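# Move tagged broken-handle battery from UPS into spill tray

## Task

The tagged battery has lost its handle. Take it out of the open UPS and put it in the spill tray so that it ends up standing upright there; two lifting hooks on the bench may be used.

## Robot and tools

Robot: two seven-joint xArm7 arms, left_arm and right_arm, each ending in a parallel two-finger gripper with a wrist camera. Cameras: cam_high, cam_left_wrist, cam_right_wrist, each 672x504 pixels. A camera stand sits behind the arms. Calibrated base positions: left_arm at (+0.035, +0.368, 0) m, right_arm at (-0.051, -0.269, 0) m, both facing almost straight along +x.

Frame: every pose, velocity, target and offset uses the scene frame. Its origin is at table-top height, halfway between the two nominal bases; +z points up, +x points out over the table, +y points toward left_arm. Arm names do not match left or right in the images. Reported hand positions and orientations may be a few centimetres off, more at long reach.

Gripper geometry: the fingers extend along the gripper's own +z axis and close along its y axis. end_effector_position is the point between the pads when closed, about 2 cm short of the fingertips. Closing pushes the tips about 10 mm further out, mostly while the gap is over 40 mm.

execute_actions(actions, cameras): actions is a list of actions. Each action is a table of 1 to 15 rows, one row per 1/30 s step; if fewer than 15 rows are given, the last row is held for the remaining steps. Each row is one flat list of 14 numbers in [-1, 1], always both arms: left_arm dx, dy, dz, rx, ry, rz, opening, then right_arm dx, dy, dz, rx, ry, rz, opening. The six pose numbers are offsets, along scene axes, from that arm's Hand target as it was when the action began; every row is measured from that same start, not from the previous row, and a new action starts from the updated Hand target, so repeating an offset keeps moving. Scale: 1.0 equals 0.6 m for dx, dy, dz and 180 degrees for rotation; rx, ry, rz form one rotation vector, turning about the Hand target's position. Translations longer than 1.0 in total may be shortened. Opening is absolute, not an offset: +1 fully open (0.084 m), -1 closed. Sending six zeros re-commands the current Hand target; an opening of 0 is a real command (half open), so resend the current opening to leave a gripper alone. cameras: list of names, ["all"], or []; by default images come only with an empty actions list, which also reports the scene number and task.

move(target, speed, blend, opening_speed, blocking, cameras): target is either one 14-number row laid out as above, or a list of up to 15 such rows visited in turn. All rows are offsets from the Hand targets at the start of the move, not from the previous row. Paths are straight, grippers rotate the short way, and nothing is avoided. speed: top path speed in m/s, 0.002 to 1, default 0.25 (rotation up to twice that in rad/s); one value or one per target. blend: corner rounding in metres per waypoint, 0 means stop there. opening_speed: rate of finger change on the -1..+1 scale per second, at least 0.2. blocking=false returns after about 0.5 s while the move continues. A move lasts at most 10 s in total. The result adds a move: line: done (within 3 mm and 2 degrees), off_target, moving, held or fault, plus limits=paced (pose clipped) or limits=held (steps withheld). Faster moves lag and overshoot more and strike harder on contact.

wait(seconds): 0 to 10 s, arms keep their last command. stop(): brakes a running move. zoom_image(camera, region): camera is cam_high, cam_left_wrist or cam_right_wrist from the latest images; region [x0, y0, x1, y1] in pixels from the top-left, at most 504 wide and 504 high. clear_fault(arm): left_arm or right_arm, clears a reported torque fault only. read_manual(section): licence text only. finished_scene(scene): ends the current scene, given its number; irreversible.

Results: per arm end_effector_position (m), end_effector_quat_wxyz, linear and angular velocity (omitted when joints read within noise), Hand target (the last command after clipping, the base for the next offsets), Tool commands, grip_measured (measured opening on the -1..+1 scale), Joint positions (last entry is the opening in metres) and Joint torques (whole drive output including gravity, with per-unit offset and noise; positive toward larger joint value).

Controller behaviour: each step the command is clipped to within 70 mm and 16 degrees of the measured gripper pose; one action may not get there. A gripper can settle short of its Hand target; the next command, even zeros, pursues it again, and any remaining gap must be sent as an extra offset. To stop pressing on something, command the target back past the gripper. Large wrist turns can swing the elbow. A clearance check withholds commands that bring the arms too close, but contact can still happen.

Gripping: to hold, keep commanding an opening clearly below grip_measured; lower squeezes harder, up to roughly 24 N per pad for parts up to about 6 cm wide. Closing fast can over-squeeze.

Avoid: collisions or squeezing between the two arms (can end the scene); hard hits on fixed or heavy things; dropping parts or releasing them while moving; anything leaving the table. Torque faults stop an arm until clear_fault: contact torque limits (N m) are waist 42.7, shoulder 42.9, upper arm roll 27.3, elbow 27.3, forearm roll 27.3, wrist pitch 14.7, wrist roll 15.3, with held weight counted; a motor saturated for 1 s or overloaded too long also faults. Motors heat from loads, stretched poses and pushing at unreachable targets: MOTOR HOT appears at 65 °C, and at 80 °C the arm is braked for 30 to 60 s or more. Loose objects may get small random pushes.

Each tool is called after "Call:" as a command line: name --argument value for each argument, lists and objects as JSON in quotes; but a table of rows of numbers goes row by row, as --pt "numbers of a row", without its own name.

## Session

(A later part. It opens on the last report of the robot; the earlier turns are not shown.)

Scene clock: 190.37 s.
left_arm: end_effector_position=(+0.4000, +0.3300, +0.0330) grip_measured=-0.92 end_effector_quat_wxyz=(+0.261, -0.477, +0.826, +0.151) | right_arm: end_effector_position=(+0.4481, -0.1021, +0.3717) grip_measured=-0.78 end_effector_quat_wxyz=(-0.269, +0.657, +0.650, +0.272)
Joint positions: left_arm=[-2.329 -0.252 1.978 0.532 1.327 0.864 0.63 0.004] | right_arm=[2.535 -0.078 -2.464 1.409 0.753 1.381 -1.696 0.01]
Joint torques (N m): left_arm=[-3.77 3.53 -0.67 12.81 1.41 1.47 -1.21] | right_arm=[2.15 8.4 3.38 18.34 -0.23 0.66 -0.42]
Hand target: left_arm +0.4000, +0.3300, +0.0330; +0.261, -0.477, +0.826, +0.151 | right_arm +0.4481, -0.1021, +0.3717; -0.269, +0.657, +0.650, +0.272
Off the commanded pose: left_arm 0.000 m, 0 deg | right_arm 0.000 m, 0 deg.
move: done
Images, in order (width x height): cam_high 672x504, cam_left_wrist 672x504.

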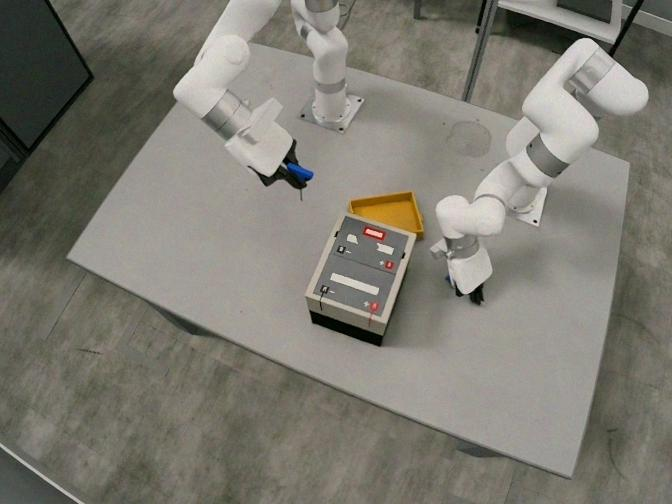

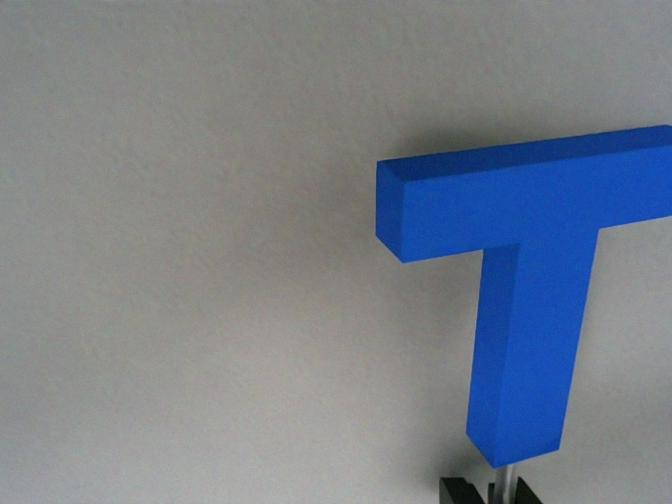

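Call:
move --target '[0, 0, -0.008, 0, 0, 0, -1, 0, 0, 0, 0, 0, 0, -1]' --speed 0.03

Call:
move --pt "0 0 0 0 0 0 0 0 0 0 0 0 0 -1" --pt "0 0 0.12 -0.1684 0.0972 0 0 0 0 0 0 0 0 -1" --speed '[0.05, 0.15]' --cameras '["cam_left_wrist", "cam_high"]'

Scene clock: 191.43 s.
left_arm: end_effector_position=(+0.4000, +0.3300, +0.0282) grip_measured=-0.92 end_effector_quat_wxyz=(+0.261, -0.477, +0.826, +0.151) | right_arm: end_effector_position=(+0.4481, -0.1021, +0.3717) grip_measured=-0.78 end_effector_quat_wxyz=(-0.269, +0.657, +0.650, +0.272)
Joint positions: left_arm=[-2.349 -0.282 1.999 0.537 1.355 0.881 0.609 0.004] | right_arm=[2.535 -0.078 -2.464 1.409 0.753 1.381 -1.696 0.01]
Joint torques (N m): left_arm=[-4.2 3.87 -1.25 12.3 1.26 1.14 -1.18] | right_arm=[2.16 8.47 3.31 18.3 -0.11 0.66 -0.28]
Hand target: left_arm +0.4000, +0.3300, +0.0282; +0.261, -0.477, +0.826, +0.151 | right_arm +0.4481, -0.1021, +0.3717; -0.269, +0.657, +0.650, +0.272
Off the commanded pose: left_arm 0.000 m, 0 deg | right_arm 0.000 m, 0 deg.
move: done

Scene clock: 194.43 s.
left_arm: end_effector_position=(+0.4000, +0.3300, +0.1002) grip_measured=-0.01 end_effector_quat_wxyz=(+0.001, -0.500, +0.866, +0.001) | right_arm: end_effector_position=(+0.4481, -0.1021, +0.3717) grip_measured=-0.78 end_effector_quat_wxyz=(-0.269, +0.657, +0.650, +0.272)
Joint positions: left_arm=[-2.429 0.203 2.314 0.562 -0.226 0.713 2.161 0.044] | right_arm=[2.535 -0.078 -2.464 1.409 0.753 1.381 -1.696 0.01]
Joint torques (N m): left_arm=[-4.07 3.35 3.72 17.13 -1.54 -0.33 1.29] | right_arm=[2.09 8.38 3.27 18.24 -0.06 0.62 -0.03]
Hand target: left_arm +0.4000, +0.3300, +0.1002; +0.001, -0.500, +0.866, +0.000 | right_arm +0.4481, -0.1021, +0.3717; -0.269, +0.657, +0.650, +0.272
Off the commanded pose: left_arm 0.000 m, 0 deg | right_arm 0.000 m, 0 deg.
move: done
Images, in order (width x height): cam_high 672x504, cam_left_wrist 672x504.

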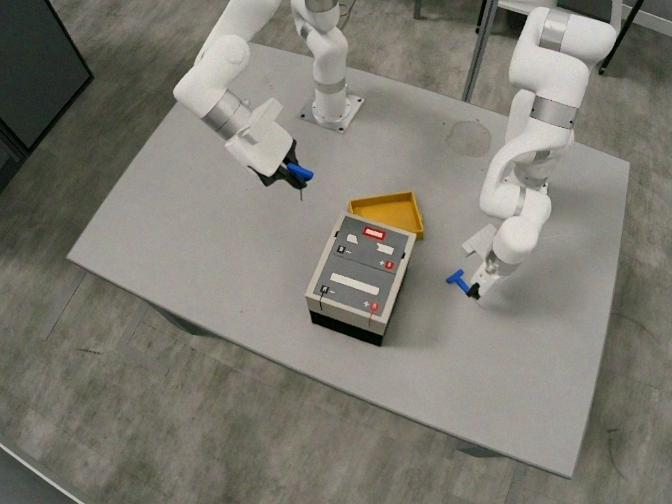

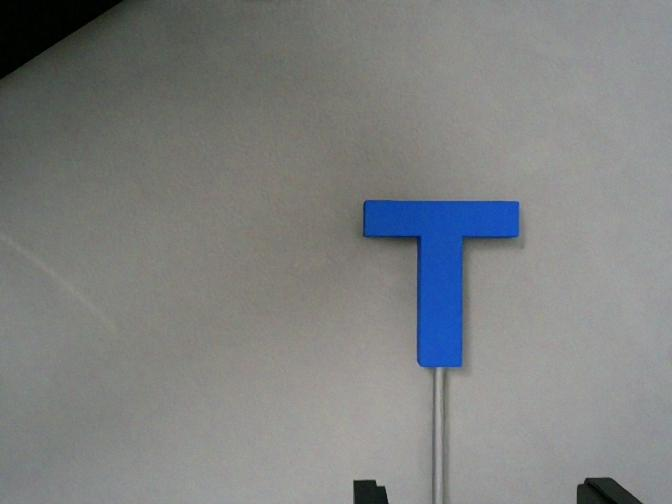

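Call:
move --pt "0 -0.13 0.333 0 0 0 0 0 0 0 0 0 -0.226 -1" --pt "0.0667 -0.4 0.333 -0.246 0.0606 0.1691 0 0.0015 0.1348 -0.1195 0 0 -0.452 -1" --speed '[0.3, 0.25]' --blend '[0.02, 0]' --cameras '["all"]'

Call:
zoom_image --camera "cam_left_wrist" --region '[250, 50, 550, 350]'

Scene clock: 199.67 s.
left_arm: end_effector_position=(+0.4401, +0.0900, +0.3000) grip_measured=-0.01 end_effector_quat_wxyz=(+0.265, +0.666, -0.641, +0.276) | right_arm: end_effector_position=(+0.4490, -0.0212, +0.3000) grip_measured=-0.78 end_effector_quat_wxyz=(-0.026, +0.922, +0.064, +0.382)
Joint positions: left_arm=[-2.608 0.257 2.371 0.953 -1.059 1.153 1.766 0.044] | right_arm=[2.253 0.733 -1.802 0.893 0.984 0.445 -0.289 0.01]
Joint torques (N m): left_arm=[-3.92 3.33 0.73 13.05 -2.02 -2.53 1.17] | right_arm=[-2.59 0.57 -15.7 15.03 -1.28 -1.1 1.98]
Hand target: left_arm +0.4401, +0.0900, +0.3000; +0.265, +0.665, -0.641, +0.276 | right_arm +0.4490, -0.0212, +0.3000; -0.026, +0.922, +0.064, +0.382
Off the commanded pose: left_arm 0.000 m, 0 deg | right_arm 0.000 m, 0 deg.
move: done

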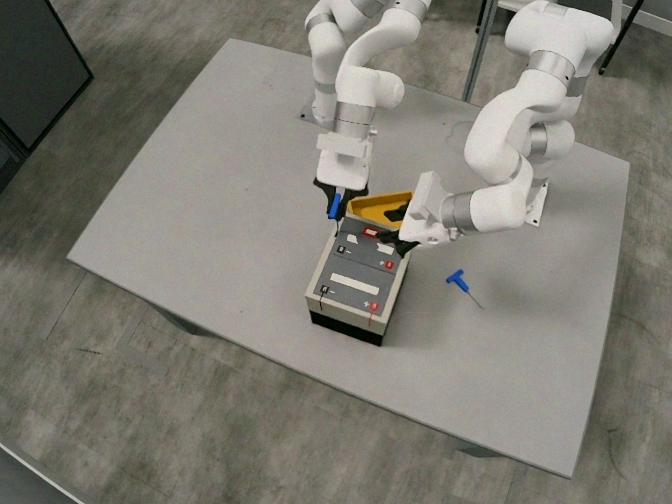

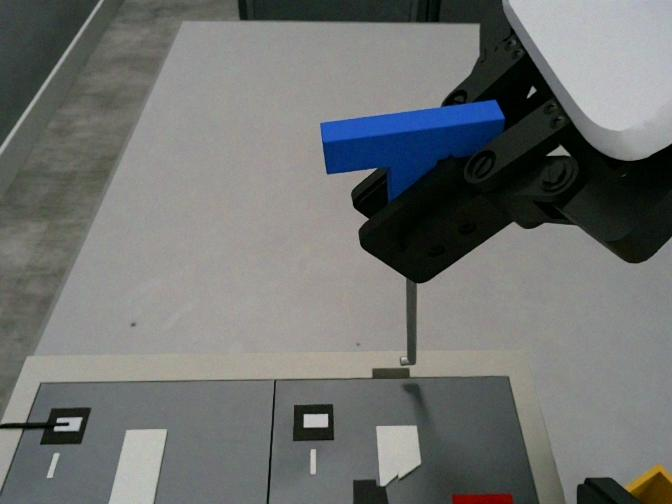

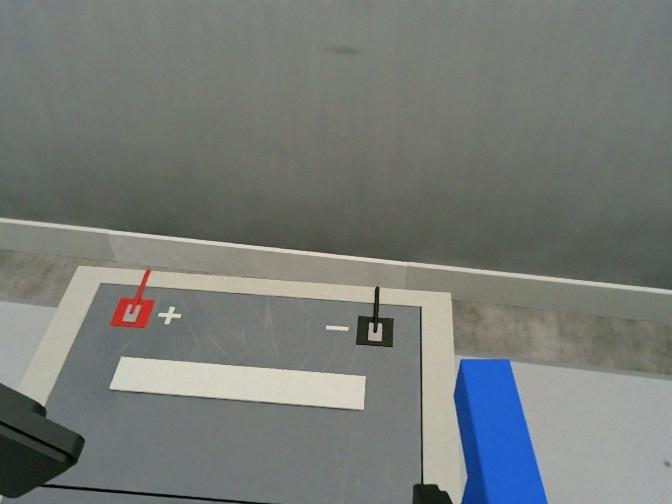

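Scaled by 1.680 from the camera's 672x504 image, which has a finer 960x720 frame.

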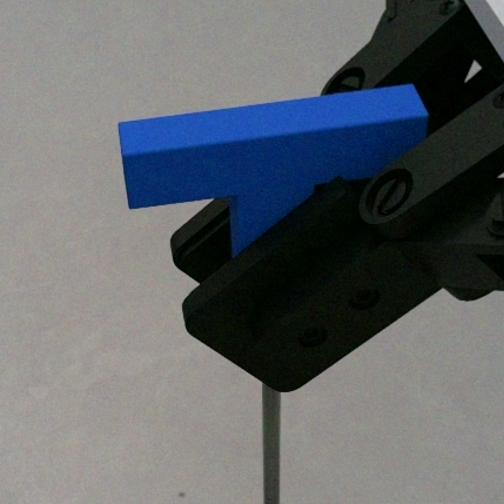

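Call:
zoom_image --camera "cam_left_wrist" --region '[350, 300, 450, 400]'

Scaled by 5.040 from the camera's 672x504 image, which has a finer 960x720 frame.

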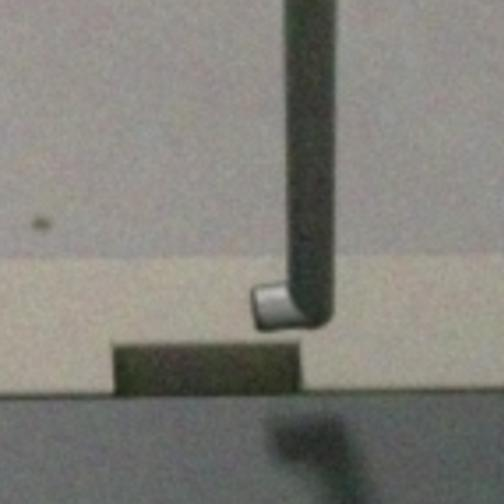

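Call:
move --target '[0, 0, 0, 0, 0, 0, 0, 0.0108, -0.0083, -0.0133, 0, 0, 0, -1]' --speed 0.1 --cameras '["cam_left_wrist"]'

Call:
zoom_image --camera "cam_left_wrist" --region '[350, 300, 450, 400]'

Scene clock: 201.53 s.
left_arm: end_effector_position=(+0.4401, +0.0900, +0.3000) grip_measured=-0.01 end_effector_quat_wxyz=(+0.265, +0.665, -0.641, +0.276) | right_arm: end_effector_position=(+0.4555, -0.0262, +0.2920) grip_measured=-0.78 end_effector_quat_wxyz=(-0.026, +0.922, +0.064, +0.382)
Joint positions: left_arm=[-2.608 0.257 2.371 0.953 -1.059 1.153 1.766 0.044] | right_arm=[2.221 0.708 -1.768 0.892 0.998 0.412 -0.315 0.01]
Joint torques (N m): left_arm=[-3.84 3.48 0.76 13.05 -2.08 -2.54 1.17] | right_arm=[-3.99 -11.01 -13.75 11.31 0.85 -3.25 -2.3]
Hand target: left_arm +0.4401, +0.0900, +0.3000; +0.265, +0.665, -0.641, +0.276 | right_arm +0.4555, -0.0262, +0.2920; -0.026, +0.922, +0.064, +0.382
Off the commanded pose: left_arm 0.000 m, 0 deg | right_arm 0.000 m, 0 deg.
move: done
Images, in order (width x height): cam_left_wrist 672x504.

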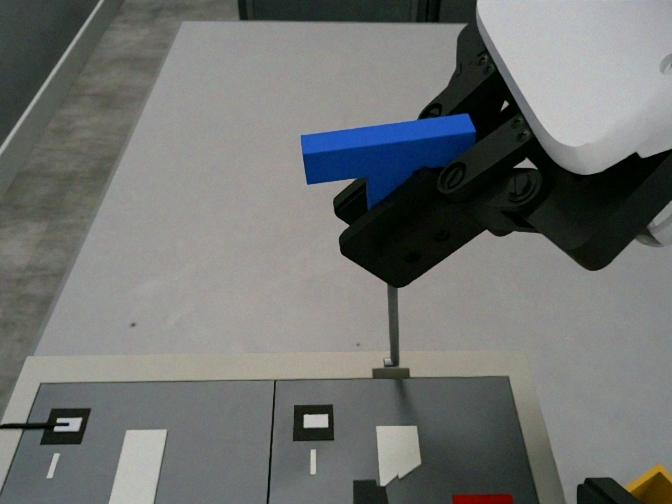

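Scaled by 5.040 from the camera's 672x504 image, which has a finer 960x720 frame.

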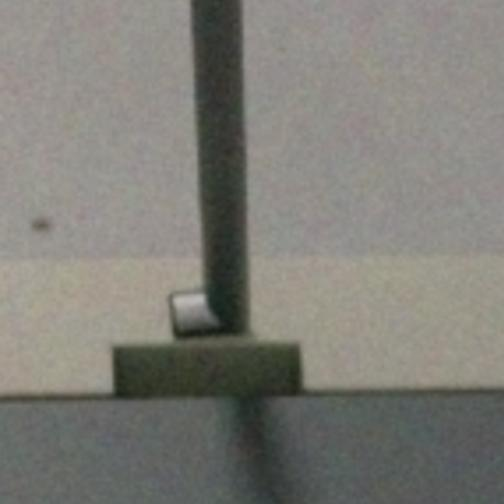

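Call:
move --target '[0, 0, 0, 0, 0, 0, 0, 0, -0.001, -0.0083, 0, 0, 0, -1]' --speed 0.05 --cameras '["cam_left_wrist"]'

Call:
zoom_image --camera "cam_left_wrist" --region '[350, 300, 450, 400]'

Scene clock: 202.87 s.
left_arm: end_effector_position=(+0.4401, +0.0900, +0.3000) grip_measured=-0.01 end_effector_quat_wxyz=(+0.265, +0.665, -0.641, +0.276) | right_arm: end_effector_position=(+0.4556, -0.0263, +0.2876) grip_measured=-0.78 end_effector_quat_wxyz=(-0.027, +0.921, +0.065, +0.382)
Joint positions: left_arm=[-2.608 0.257 2.371 0.953 -1.059 1.153 1.766 0.044] | right_arm=[2.217 0.701 -1.754 0.886 1.006 0.396 -0.322 0.01]
Joint torques (N m): left_arm=[-3.85 3.82 0.9 13.02 -2.02 -2.56 1.23] | right_arm=[-3.29 -13.69 5.98 -10.03 0.66 5.71 -2.38]
Hand target: left_arm +0.4401, +0.0900, +0.3000; +0.265, +0.665, -0.641, +0.276 | right_arm +0.4555, -0.0268, +0.2870; -0.026, +0.922, +0.064, +0.382
Off the commanded pose: left_arm 0.000 m, 0 deg | right_arm 0.001 m, 0 deg.
move: done
Images, in order (width x height): cam_left_wrist 672x504.

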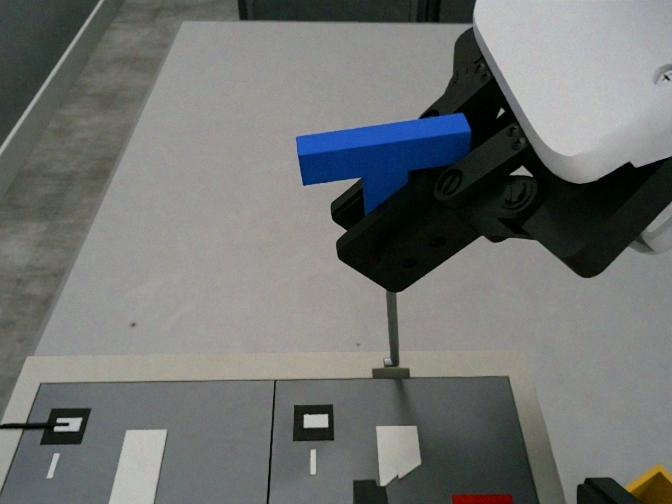

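Scaled by 5.040 from the camera's 672x504 image, which has a finer 960x720 frame.

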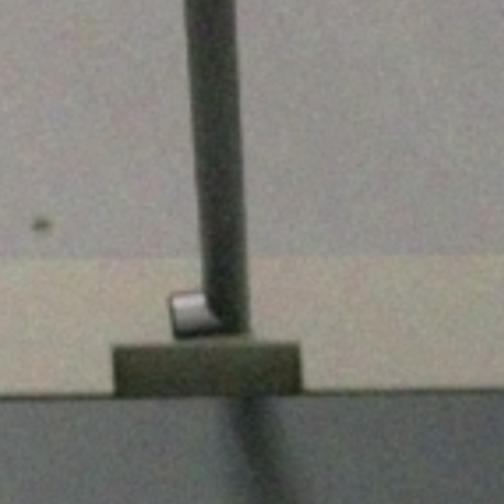

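Call:
move --pt "0 0 0 0 0 0 0 0 0 0.015 0 0 0 -1" --pt "0 0 0 0 0 0 0 0 0.0088 0.015 0 0 0 -1" --pt "0 0 0 0 0 0 0 0 0.0088 0.004 0 0 0 -1" --speed 0.05 --cameras '["cam_left_wrist"]'

Call:
zoom_image --camera "cam_left_wrist" --region '[350, 300, 450, 400]'

Scene clock: 204.77 s.
left_arm: end_effector_position=(+0.4401, +0.0900, +0.3000) grip_measured=-0.01 end_effector_quat_wxyz=(+0.265, +0.665, -0.641, +0.276) | right_arm: end_effector_position=(+0.4555, -0.0215, +0.2895) grip_measured=-0.78 end_effector_quat_wxyz=(-0.026, +0.922, +0.064, +0.382)
Joint positions: left_arm=[-2.608 0.257 2.371 0.953 -1.059 1.153 1.766 0.044] | right_arm=[2.213 0.712 -1.751 0.897 1 0.409 -0.306 0.01]
Joint torques (N m): left_arm=[-3.79 4.08 0.9 13.05 -2 -2.54 1.25] | right_arm=[-2.61 -10.93 -15.68 8.87 1.18 -3.95 -2.12]
Hand target: left_arm +0.4401, +0.0900, +0.3000; +0.265, +0.665, -0.641, +0.276 | right_arm +0.4555, -0.0215, +0.2894; -0.026, +0.922, +0.064, +0.382
Off the commanded pose: left_arm 0.000 m, 0 deg | right_arm 0.000 m, 0 deg.
move: done
Images, in order (width x height): cam_left_wrist 672x504.

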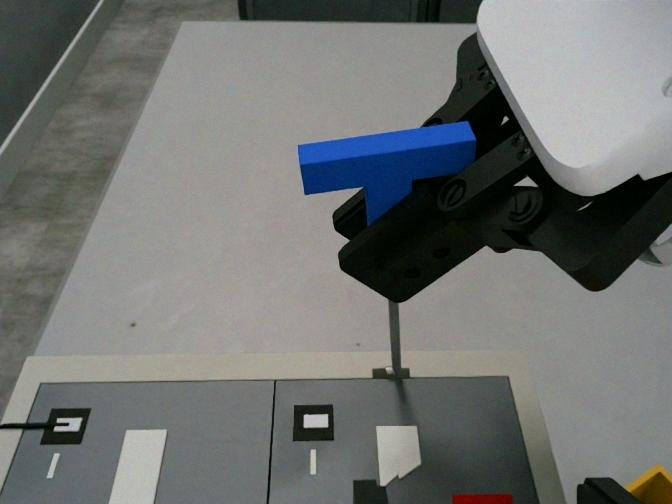

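Scaled by 5.040 from the camera's 672x504 image, which has a finer 960x720 frame.

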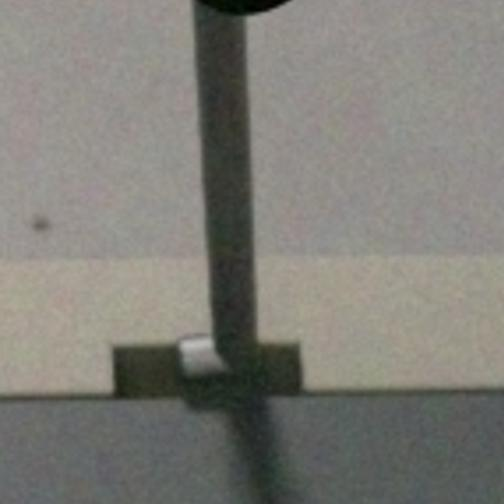

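Call:
move --target '[0,0,0,0,0,0,0,0,0,-0.0133,0,0,0,-1]' --speed 0.03 --cameras '["cam_left_wrist","cam_right_wrist"]'

Scene clock: 207.40 s.
left_arm: end_effector_position=(+0.4401, +0.0900, +0.3000) grip_measured=-0.01 end_effector_quat_wxyz=(+0.265, +0.665, -0.641, +0.276) | right_arm: end_effector_position=(+0.4555, -0.0215, +0.2815) grip_measured=-0.78 end_effector_quat_wxyz=(-0.026, +0.922, +0.064, +0.382)
Joint positions: left_arm=[-2.608 0.257 2.371 0.953 -1.059 1.153 1.766 0.044] | right_arm=[2.204 0.703 -1.726 0.888 1.015 0.384 -0.316 0.01]
Joint torques (N m): left_arm=[-3.72 4.59 1.08 13.07 -2.03 -2.54 1.22] | right_arm=[-2.72 -11.05 -15.32 8.83 0.96 -4.1 -2.12]
Hand target: left_arm +0.4401, +0.0900, +0.3000; +0.265, +0.665, -0.641, +0.276 | right_arm +0.4555, -0.0215, +0.2814; -0.026, +0.922, +0.064, +0.382
Off the commanded pose: left_arm 0.000 m, 0 deg | right_arm 0.000 m, 0 deg.
move: done
Images, in order (width x height): cam_left_wrist 672x504, cam_right_wrist 672x504.

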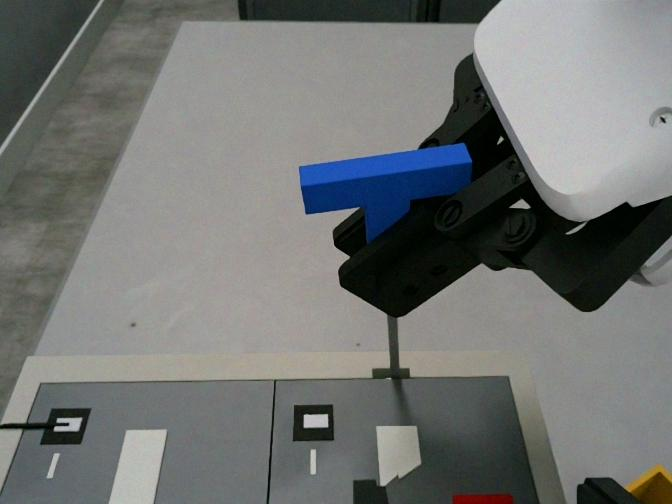

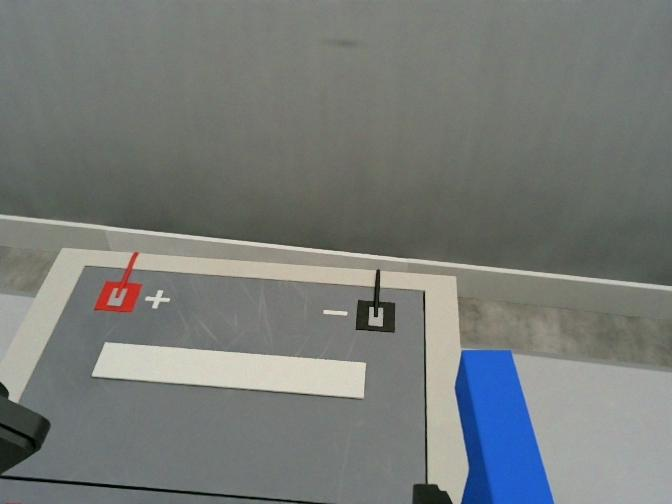

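It's in the slot. Continue down.

Call:
move --target '[0,0,0,0,0,0,0,0,0,-0.0233,0,0,0,-1]' --speed 0.03 --cameras '[]'

Call:
zoom_image --camera "cam_left_wrist" --region '[350, 300, 450, 400]'

Scene clock: 208.77 s.
left_arm: end_effector_position=(+0.4401, +0.0900, +0.3000) grip_measured=-0.01 end_effector_quat_wxyz=(+0.265, +0.665, -0.641, +0.276) | right_arm: end_effector_position=(+0.4555, -0.0215, +0.2675) grip_measured=-0.78 end_effector_quat_wxyz=(-0.026, +0.922, +0.064, +0.382)
Joint positions: left_arm=[-2.608 0.257 2.371 0.953 -1.059 1.153 1.766 0.044] | right_arm=[2.185 0.686 -1.68 0.873 1.042 0.34 -0.336 0.01]
Joint torques (N m): left_arm=[-3.86 4.83 1.24 13.08 -2.04 -2.52 1.24] | right_arm=[-2.7 -11.55 -15.07 8.63 0.97 -4.14 -2.07]
Hand target: left_arm +0.4401, +0.0900, +0.3000; +0.265, +0.665, -0.641, +0.276 | right_arm +0.4555, -0.0215, +0.2675; -0.026, +0.922, +0.064, +0.382
Off the commanded pose: left_arm 0.000 m, 0 deg | right_arm 0.000 m, 0 deg.
move: done
No camera images: "cameras" was empty.

Scaled by 5.040 from the camera's 672x504 image, which has a finer 960x720 frame.
This view is cut from an older image: the scene may have changed since it was taken.

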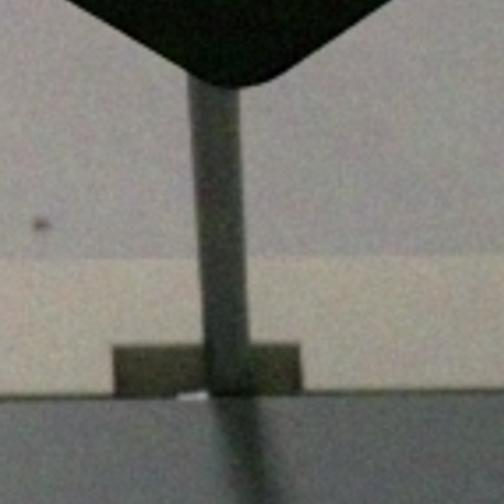

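Call:
move --pt "0 0 0 0 0 0 0 0 0 -0.0083 0 0 0 -1" --pt "0 0 0 0 0 0 0 0.0023 -0.0042 -0.0075 0 0 0.234 -1" --pt "0 0 0 0 0 0 0 0.0070 -0.0057 -0.0067 0 0 0.468 -1" --speed '[0.03,0.15,0.15]' --blend '[0,0.002,0]' --cameras '["cam_left_wrist","cam_right_wrist"]'

Scene clock: 217.43 s.
left_arm: end_effector_position=(+0.4401, +0.0900, +0.3000) grip_measured=-0.01 end_effector_quat_wxyz=(+0.265, +0.665, -0.641, +0.276) | right_arm: end_effector_position=(+0.4597, -0.0249, +0.2634) grip_measured=-0.78 end_effector_quat_wxyz=(-0.276, +0.640, +0.666, +0.265)
Joint positions: left_arm=[-2.608 0.257 2.371 0.953 -1.059 1.153 1.766 0.044] | right_arm=[2.479 -0.331 -2.139 1.267 0.594 0.989 -1.675 0.01]
Joint torques (N m): left_arm=[-3.49 6.27 1.65 13.1 -1.91 -2.55 1.16] | right_arm=[0.87 9.25 2.67 19.31 -1.02 -0.16 -1.55]
Hand target: left_arm +0.4401, +0.0900, +0.3000; +0.265, +0.665, -0.641, +0.276 | right_arm +0.4597, -0.0249, +0.2634; -0.276, +0.640, +0.666, +0.265
Off the commanded pose: left_arm 0.000 m, 0 deg | right_arm 0.000 m, 0 deg.
move: done
Images, in order (width x height): cam_left_wrist 672x504, cam_right_wrist 672x504.

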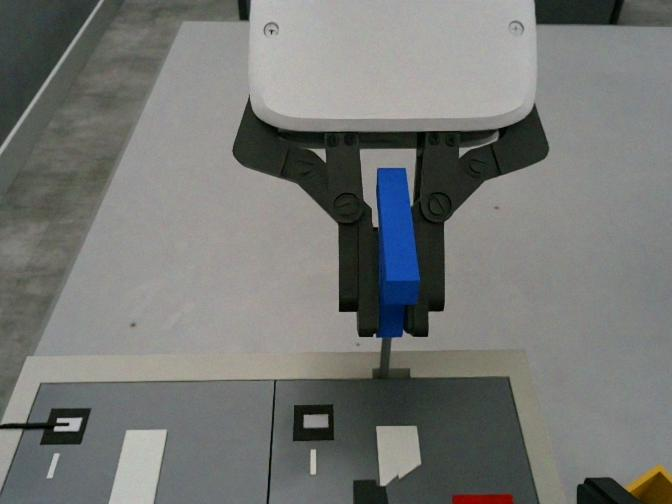

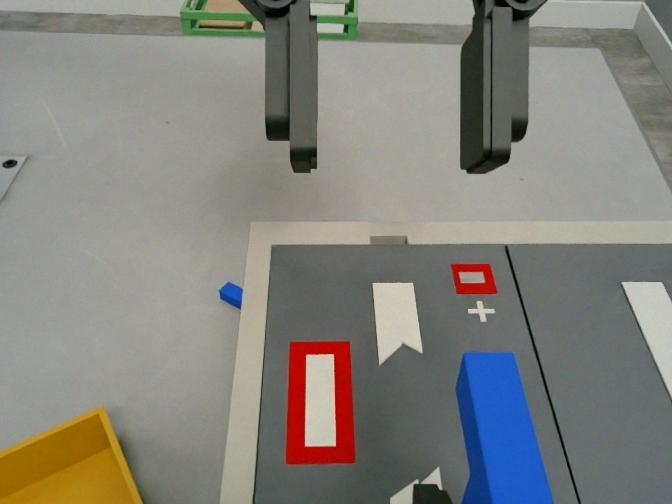

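Call:
move --pt "-0.03 0.2 0.02 0.12 -0.03 -0.08 0 0 0 0 0 0 0 -1" --pt "-0.0668 0.4 -0.333 0.2462 -0.0609 -0.1688 -0.17 0 0 0 0 0 0 -1" --speed 0.25 --blend '[0.05,0]' --cameras '["cam_left_wrist"]'

Scene clock: 221.47 s.
left_arm: end_effector_position=(+0.4000, +0.3300, +0.1002) grip_measured=-0.18 end_effector_quat_wxyz=(+0.001, -0.500, +0.866, +0.000) | right_arm: end_effector_position=(+0.4597, -0.0249, +0.2634) grip_measured=-0.78 end_effector_quat_wxyz=(-0.276, +0.640, +0.666, +0.265)
Joint positions: left_arm=[-2.415 0.207 2.3 0.561 -0.234 0.712 2.166 0.036] | right_arm=[2.479 -0.331 -2.139 1.268 0.594 0.989 -1.675 0.01]
Joint torques (N m): left_arm=[4.4 3.03 -0.14 17.01 1.34 -3.39 -1.31] | right_arm=[0.45 9.16 2.75 18.85 -1.04 -0.09 1.15]
Hand target: left_arm +0.4000, +0.3300, +0.1002; +0.001, -0.500, +0.866, +0.000 | right_arm +0.4597, -0.0249, +0.2634; -0.276, +0.640, +0.666, +0.265
Off the commanded pose: left_arm 0.000 m, 0 deg | right_arm 0.000 m, 0 deg.
move: done
Images, in order (width x height): cam_left_wrist 672x504.

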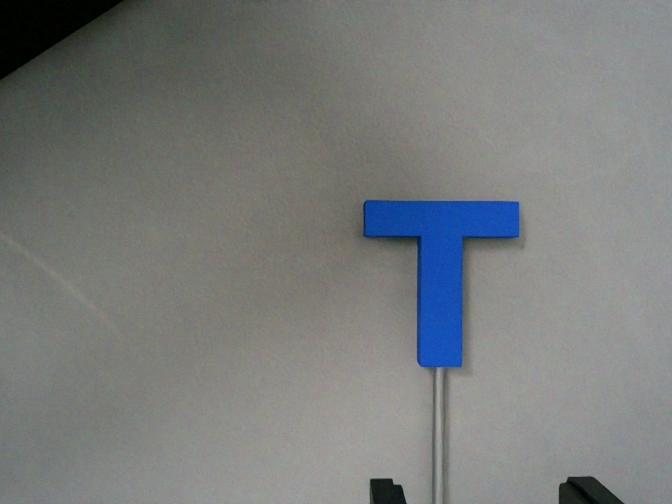

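Call:
move --pt "-0.0458 -0.0717 -0.08 0 0 0 -0.17 0 0 0 0 0 0 -1" --pt "-0.0458 -0.0717 -0.13 0 0 0 -0.17 0 0 0 0 0 0 -1" --pt "-0.0458 -0.0717 -0.13 0 0 0 -1 0 0 0 0 0 0 -1" --pt "-0.0458 -0.0717 -0.04 0 0 0 -1 0 0 0 0 0 0 -1" --speed '[0.2,0.06,0.1,0.15]' --blend '[0.005,0,0,0]' --cameras '["cam_left_wrist","cam_high"]'

Scene clock: 225.80 s.
left_arm: end_effector_position=(+0.3725, +0.2870, +0.0762) grip_measured=-0.69 end_effector_quat_wxyz=(+0.001, -0.500, +0.866, +0.000) | right_arm: end_effector_position=(+0.4597, -0.0249, +0.2634) grip_measured=-0.78 end_effector_quat_wxyz=(-0.276, +0.640, +0.666, +0.265)
Joint positions: left_arm=[-2.478 0.225 2.208 0.476 -0.304 0.632 2.083 0.014] | right_arm=[2.479 -0.331 -2.139 1.268 0.594 0.989 -1.675 0.01]
Joint torques (N m): left_arm=[-4.05 10.92 3.91 9.84 -1.57 -0.46 1.25] | right_arm=[0.09 9.43 2.62 18.75 -0.72 -0.12 1.08]
Hand target: left_arm +0.3725, +0.2870, +0.0762; +0.001, -0.500, +0.866, +0.000 | right_arm +0.4597, -0.0249, +0.2634; -0.276, +0.640, +0.666, +0.265
Off the commanded pose: left_arm 0.000 m, 0 deg | right_arm 0.000 m, 0 deg.
move: done
Images, in order (width x height): cam_high 672x504, cam_left_wrist 672x504.

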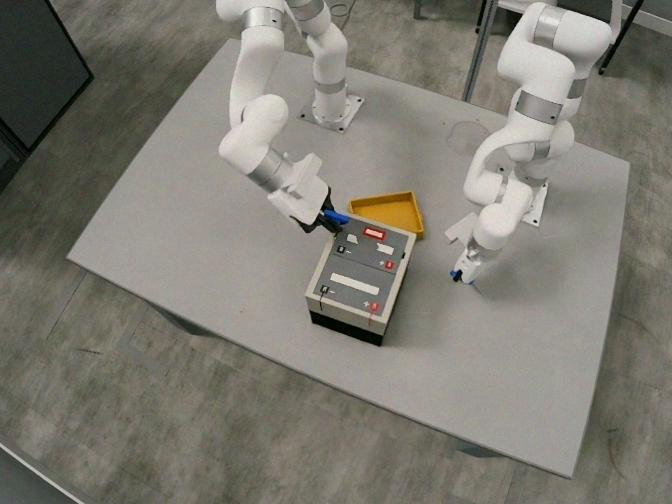

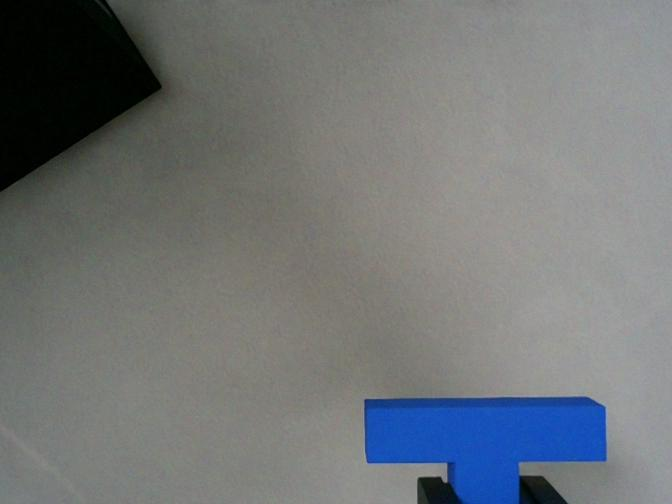

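Call:
move --pt "0 0 0.25 -0.1 0.024 0.028 -1 0 0 0 0 0 0 -1" --pt "0.1355 -0.095 0.4067 -0.4911 0.1213 0.1392 -1 0 0 0 0 0 0 -1" --speed 0.25 --blend '[0.05,0]' --cameras '["cam_right_wrist"]'

Scene clock: 230.53 s.
left_arm: end_effector_position=(+0.4538, +0.2300, +0.3202) grip_measured=-0.69 end_effector_quat_wxyz=(+0.490, +0.509, -0.491, +0.509) | right_arm: end_effector_position=(+0.4597, -0.0249, +0.2634) grip_measured=-0.78 end_effector_quat_wxyz=(-0.276, +0.640, +0.666, +0.265)
Joint positions: left_arm=[-2.474 -0.071 2.771 0.87 -1.371 1.738 2.353 0.014] | right_arm=[2.479 -0.331 -2.139 1.268 0.594 0.989 -1.675 0.01]
Joint torques (N m): left_arm=[-3.93 12.26 -2.61 10.7 -2.88 3.61 -0.5] | right_arm=[-0.2 9.89 2.73 18.85 -0.54 -0.12 0.99]
Hand target: left_arm +0.4538, +0.2300, +0.3202; +0.490, +0.509, -0.491, +0.510 | right_arm +0.4597, -0.0249, +0.2634; -0.276, +0.640, +0.666, +0.265
Off the commanded pose: left_arm 0.000 m, 0 deg | right_arm 0.000 m, 0 deg.
move: done
Images, in order (width x height): cam_right_wrist 672x504.

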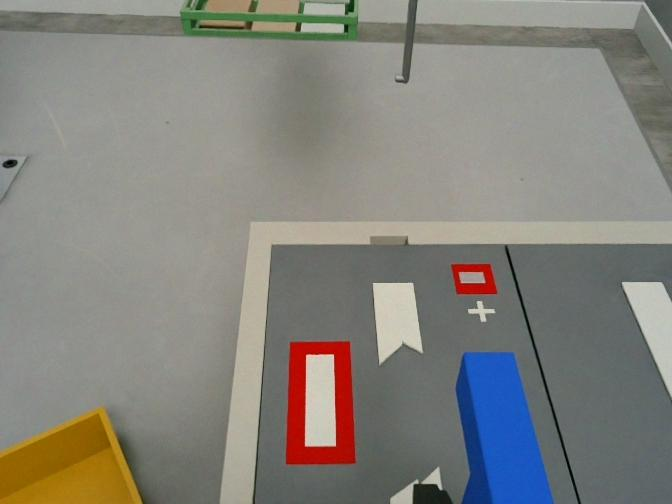

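Call:
move --target '[0,-0.1325,-0.037,0,0,0,-1,0,0,0,0,0,0,-1]' --speed 0.12 --cameras '["cam_right_wrist"]'

Call:
zoom_image --camera "cam_right_wrist" --region '[340, 170, 440, 270]'

Scene clock: 231.97 s.
left_arm: end_effector_position=(+0.4538, +0.1505, +0.2980) grip_measured=-0.69 end_effector_quat_wxyz=(+0.490, +0.509, -0.491, +0.509) | right_arm: end_effector_position=(+0.4597, -0.0249, +0.2634) grip_measured=-0.78 end_effector_quat_wxyz=(-0.276, +0.640, +0.666, +0.265)
Joint positions: left_arm=[-2.586 -0.074 2.667 0.803 -1.516 1.574 2.405 0.014] | right_arm=[2.479 -0.331 -2.139 1.268 0.594 0.989 -1.675 0.01]
Joint torques (N m): left_arm=[-3.94 11.44 -2.63 13.25 -2.51 0.69 1.22] | right_arm=[-0.17 9.92 2.67 18.88 -0.48 -0.14 0.98]
Hand target: left_arm +0.4538, +0.1505, +0.2980; +0.490, +0.509, -0.491, +0.510 | right_arm +0.4597, -0.0249, +0.2634; -0.276, +0.640, +0.666, +0.265
Off the commanded pose: left_arm 0.000 m, 0 deg | right_arm 0.000 m, 0 deg.
move: done
Images, in order (width x height): cam_right_wrist 672x504.

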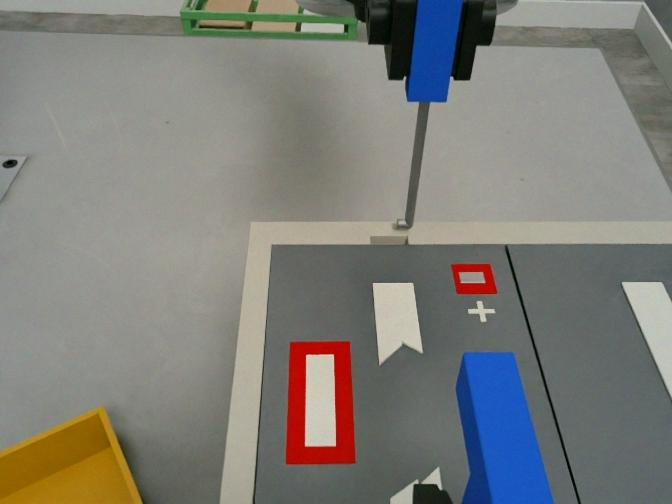

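Scaled by 5.040 from the camera's 672x504 image, which has a finer 960x720 frame.

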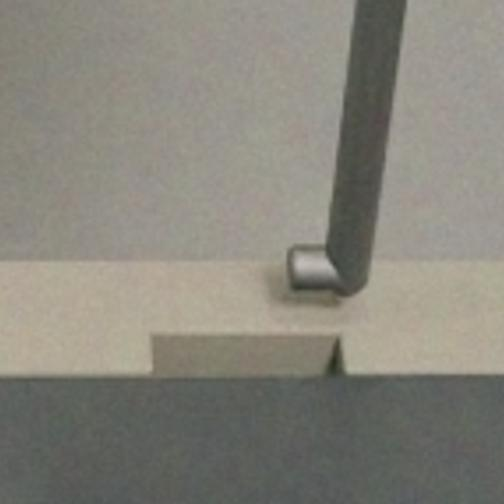

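Call:
move --target '[-0.0098,0.0025,-0.0083,0,0,0,-1,0,0,0,0,0,0,-1]' --speed 0.05 --cameras '["cam_right_wrist"]'

Call:
zoom_image --camera "cam_right_wrist" --region '[340, 170, 440, 270]'

Scene clock: 235.43 s.
left_arm: end_effector_position=(+0.4480, +0.1519, +0.2932) grip_measured=-0.69 end_effector_quat_wxyz=(+0.490, +0.509, -0.491, +0.510) | right_arm: end_effector_position=(+0.4597, -0.0249, +0.2634) grip_measured=-0.78 end_effector_quat_wxyz=(-0.276, +0.640, +0.666, +0.265)
Joint positions: left_arm=[-2.583 -0.067 2.671 0.782 -1.513 1.58 2.421 0.014] | right_arm=[2.479 -0.331 -2.139 1.268 0.594 0.989 -1.675 0.01]
Joint torques (N m): left_arm=[3.33 15.59 0.64 2.54 3.81 -0.14 0.79] | right_arm=[-0.71 10.1 2.77 18.79 -0.22 -0.18 0.88]
Hand target: left_arm +0.4479, +0.1520, +0.2930; +0.490, +0.509, -0.491, +0.510 | right_arm +0.4597, -0.0249, +0.2634; -0.276, +0.640, +0.666, +0.265
Off the commanded pose: left_arm 0.000 m, 0 deg | right_arm 0.000 m, 0 deg.
move: done
Images, in order (width x height): cam_right_wrist 672x504.

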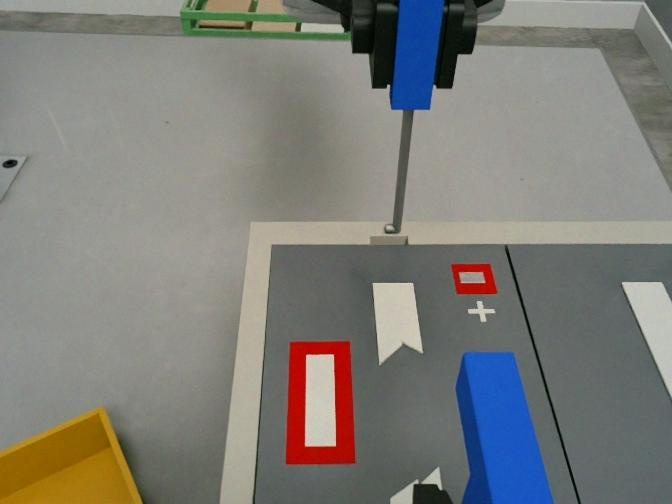

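Scaled by 5.040 from the camera's 672x504 image, which has a finer 960x720 frame.

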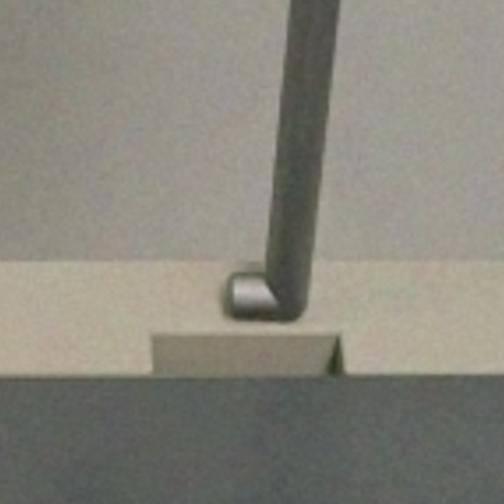

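Call:
move --target '[0,0,0.0025,0,0,0,-1,0,0,0,0,0,0,-1]' --speed 0.05

Scene clock: 238.20 s.
left_arm: end_effector_position=(+0.4479, +0.1519, +0.2944) grip_measured=-0.69 end_effector_quat_wxyz=(+0.490, +0.509, -0.491, +0.509) | right_arm: end_effector_position=(+0.4597, -0.0249, +0.2634) grip_measured=-0.78 end_effector_quat_wxyz=(-0.276, +0.640, +0.666, +0.265)
Joint positions: left_arm=[-2.582 -0.064 2.671 0.782 -1.514 1.581 2.417 0.014] | right_arm=[2.479 -0.331 -2.139 1.268 0.594 0.989 -1.675 0.01]
Joint torques (N m): left_arm=[4.42 20.43 1.26 16.93 -2.65 3.99 -1.27] | right_arm=[-0.93 10.29 2.72 18.88 -0.13 -0.23 0.91]
Hand target: left_arm +0.4479, +0.1520, +0.2945; +0.490, +0.509, -0.491, +0.510 | right_arm +0.4597, -0.0249, +0.2634; -0.276, +0.640, +0.666, +0.265
Off the commanded pose: left_arm 0.000 m, 0 deg | right_arm 0.000 m, 0 deg.
move: done

Call:
move --target '[0,-0.0075,0.0,0,0,0,-1,0,0,0,0,0,0,-1]' --speed 0.05 --cameras '["cam_right_wrist"]'

Call:
zoom_image --camera "cam_right_wrist" --region '[340, 170, 440, 270]'

Scene clock: 239.27 s.
left_arm: end_effector_position=(+0.4479, +0.1475, +0.2945) grip_measured=-0.69 end_effector_quat_wxyz=(+0.490, +0.509, -0.491, +0.509) | right_arm: end_effector_position=(+0.4597, -0.0249, +0.2634) grip_measured=-0.78 end_effector_quat_wxyz=(-0.276, +0.640, +0.666, +0.265)
Joint positions: left_arm=[-2.589 -0.063 2.664 0.781 -1.523 1.573 2.417 0.014] | right_arm=[2.479 -0.331 -2.139 1.268 0.594 0.989 -1.675 0.01]
Joint torques (N m): left_arm=[-3.96 20.42 -2.69 10.44 -2.62 0.61 0.28] | right_arm=[-0.76 10.27 2.7 18.79 0 -0.2 0.9]
Hand target: left_arm +0.4479, +0.1475, +0.2945; +0.490, +0.509, -0.491, +0.510 | right_arm +0.4597, -0.0249, +0.2634; -0.276, +0.640, +0.666, +0.265
Off the commanded pose: left_arm 0.000 m, 0 deg | right_arm 0.000 m, 0 deg.
move: done
Images, in order (width x height): cam_right_wrist 672x504.

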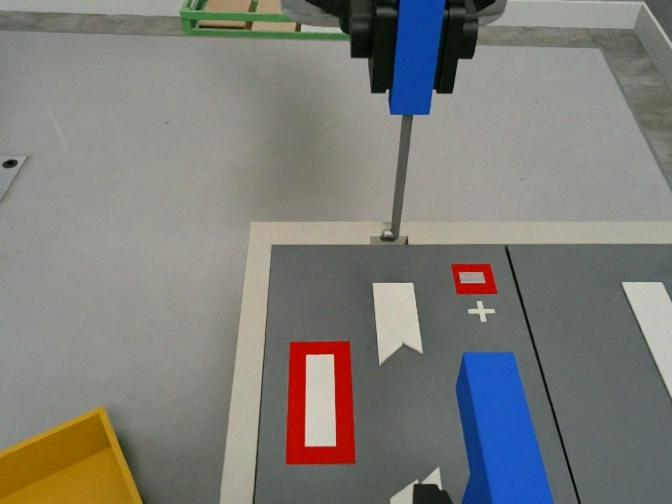

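Scaled by 5.040 from the camera's 672x504 image, which has a finer 960x720 frame.

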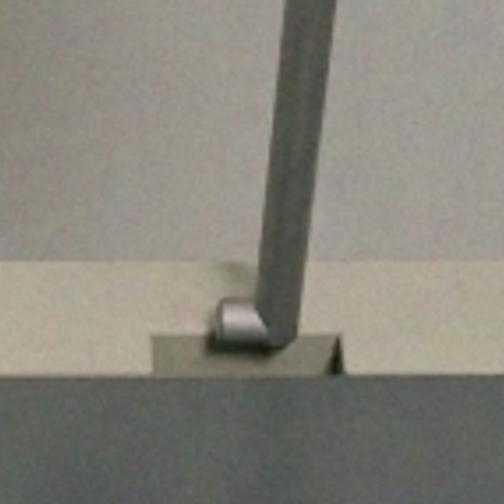

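Call:
move --pt "-0.0017 0 0 0 0 0 -1 0 0 0 0 0 0 -1" --pt "-0.0017 0 -0.006 0 0 0 -1 0 0 0 0 0 0 -1" --speed 0.03 --cameras '["cam_right_wrist"]'

Call:
zoom_image --camera "cam_right_wrist" --region '[340, 170, 440, 270]'

Scene clock: 240.77 s.
left_arm: end_effector_position=(+0.4469, +0.1475, +0.2909) grip_measured=-0.69 end_effector_quat_wxyz=(+0.490, +0.509, -0.491, +0.510) | right_arm: end_effector_position=(+0.4597, -0.0249, +0.2634) grip_measured=-0.78 end_effector_quat_wxyz=(-0.276, +0.640, +0.666, +0.265)
Joint positions: left_arm=[-2.589 -0.069 2.664 0.776 -1.522 1.571 2.427 0.014] | right_arm=[2.479 -0.331 -2.139 1.268 0.594 0.989 -1.675 0.01]
Joint torques (N m): left_arm=[-3.31 10.97 -2.02 10.02 0.37 0.27 1.26] | right_arm=[-0.97 10.49 2.79 18.86 -0.02 -0.2 0.92]
Hand target: left_arm +0.4469, +0.1475, +0.2909; +0.490, +0.509, -0.491, +0.510 | right_arm +0.4597, -0.0249, +0.2634; -0.276, +0.640, +0.666, +0.265
Off the commanded pose: left_arm 0.000 m, 0 deg | right_arm 0.000 m, 0 deg.
move: done
Images, in order (width x height): cam_right_wrist 672x504.

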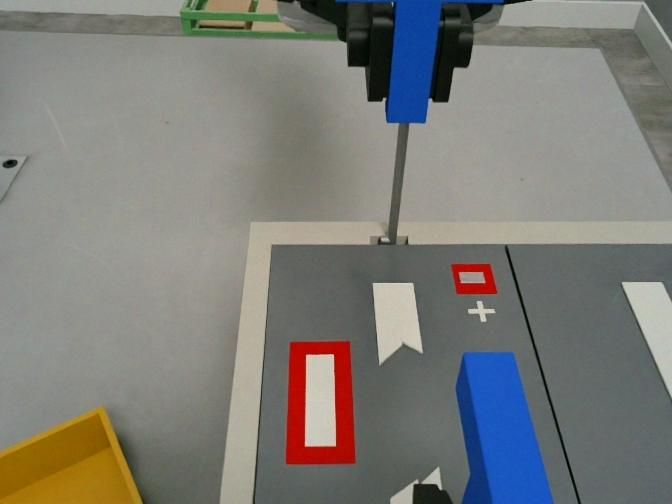

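Scaled by 5.040 from the camera's 672x504 image, which has a finer 960x720 frame.

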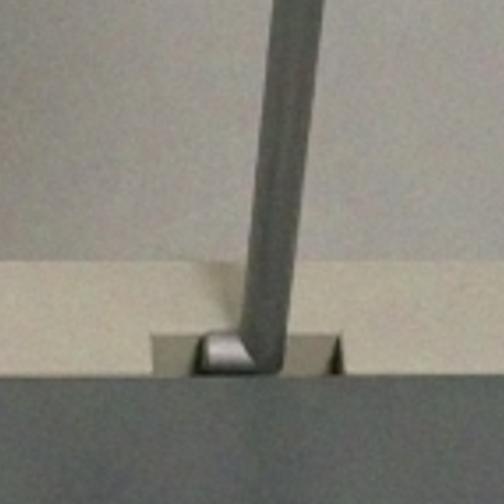

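Call:
move --target '[0,0,-0.012,0,0,0,-1,0,0,0,0,0,0,-1]' --speed 0.03 --cameras '["cam_right_wrist"]'

Call:
zoom_image --camera "cam_right_wrist" --region '[340, 170, 440, 270]'

Scene clock: 241.87 s.
left_arm: end_effector_position=(+0.4469, +0.1475, +0.2837) grip_measured=-0.69 end_effector_quat_wxyz=(+0.490, +0.509, -0.491, +0.510) | right_arm: end_effector_position=(+0.4597, -0.0249, +0.2634) grip_measured=-0.78 end_effector_quat_wxyz=(-0.276, +0.640, +0.666, +0.265)
Joint positions: left_arm=[-2.591 -0.087 2.664 0.775 -1.517 1.562 2.445 0.014] | right_arm=[2.479 -0.331 -2.139 1.268 0.594 0.989 -1.675 0.01]
Joint torques (N m): left_arm=[-3.58 11.03 -2.36 9.96 0.57 0.27 1.27] | right_arm=[-1.14 10.49 2.72 18.78 0.1 -0.25 0.85]
Hand target: left_arm +0.4469, +0.1475, +0.2837; +0.490, +0.509, -0.491, +0.510 | right_arm +0.4597, -0.0249, +0.2634; -0.276, +0.640, +0.666, +0.265
Off the commanded pose: left_arm 0.000 m, 0 deg | right_arm 0.000 m, 0 deg.
move: done
Images, in order (width x height): cam_right_wrist 672x504.

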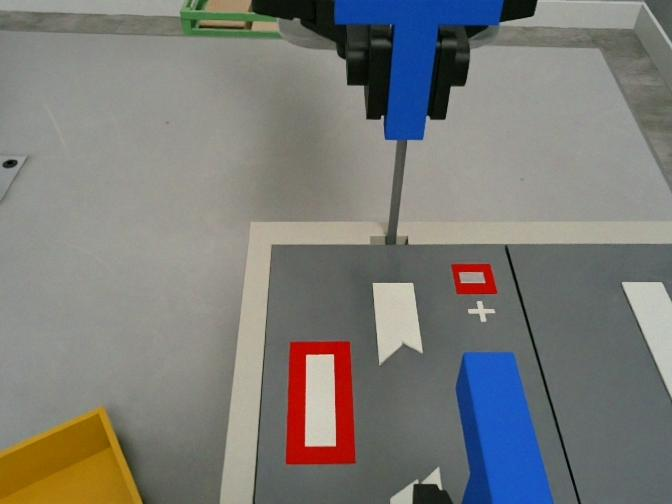

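Scaled by 5.040 from the camera's 672x504 image, which has a finer 960x720 frame.

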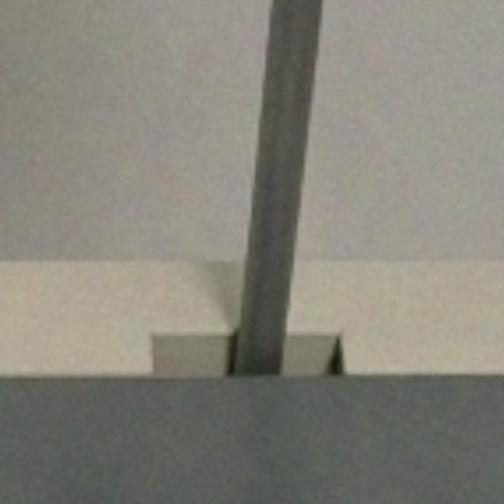

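Inside. Continue down to P.z≈0.260.

Call:
move --pt "0 0 -0.02 0 0 0 -1 0 0 0 0 0 0 -1" --pt "0 0 -0.0395 0 0 0 -1 0 0 0 0 0 0 -1" --speed 0.03 --blend 0.002 --cameras '["cam_right_wrist"]'

Call:
zoom_image --camera "cam_right_wrist" --region '[340, 170, 440, 270]'

Scene clock: 243.33 s.
left_arm: end_effector_position=(+0.4469, +0.1475, +0.2600) grip_measured=-0.69 end_effector_quat_wxyz=(+0.490, +0.509, -0.491, +0.509) | right_arm: end_effector_position=(+0.4597, -0.0249, +0.2634) grip_measured=-0.78 end_effector_quat_wxyz=(-0.276, +0.640, +0.666, +0.265)
Joint positions: left_arm=[-2.597 -0.152 2.665 0.773 -1.502 1.534 2.502 0.014] | right_arm=[2.479 -0.331 -2.139 1.268 0.594 0.989 -1.675 0.01]
Joint torques (N m): left_arm=[-3.51 11.89 1.09 15.75 0.6 0.36 1.33] | right_arm=[-1.23 10.55 2.71 18.85 0.06 -0.2 0.84]
Hand target: left_arm +0.4469, +0.1475, +0.2600; +0.490, +0.509, -0.491, +0.510 | right_arm +0.4597, -0.0249, +0.2634; -0.276, +0.640, +0.666, +0.265
Off the commanded pose: left_arm 0.000 m, 0 deg | right_arm 0.000 m, 0 deg.
move: done
Images, in order (width x height): cam_right_wrist 672x504.

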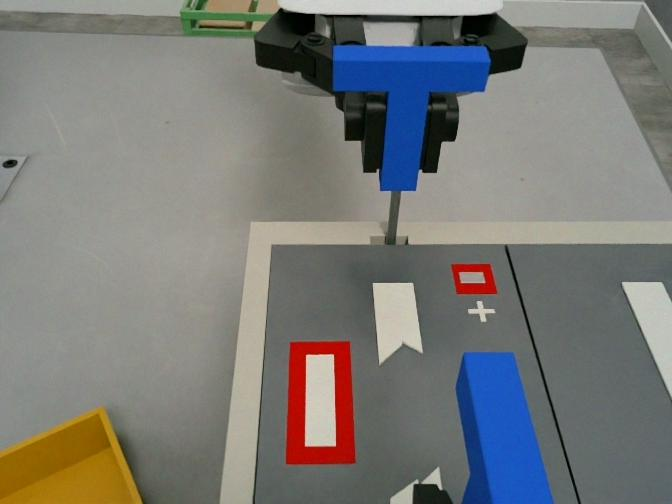

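Scaled by 5.040 from the camera's 672x504 image, which has a finer 960x720 frame.

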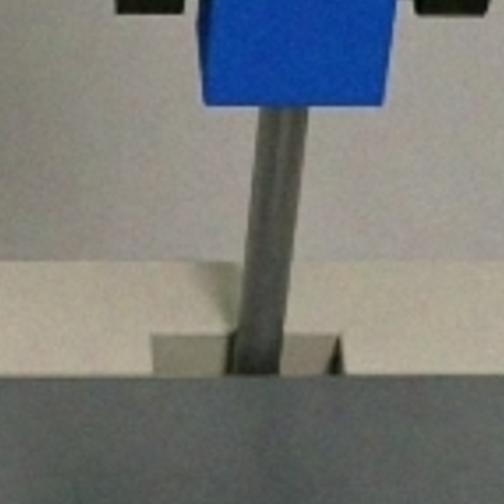

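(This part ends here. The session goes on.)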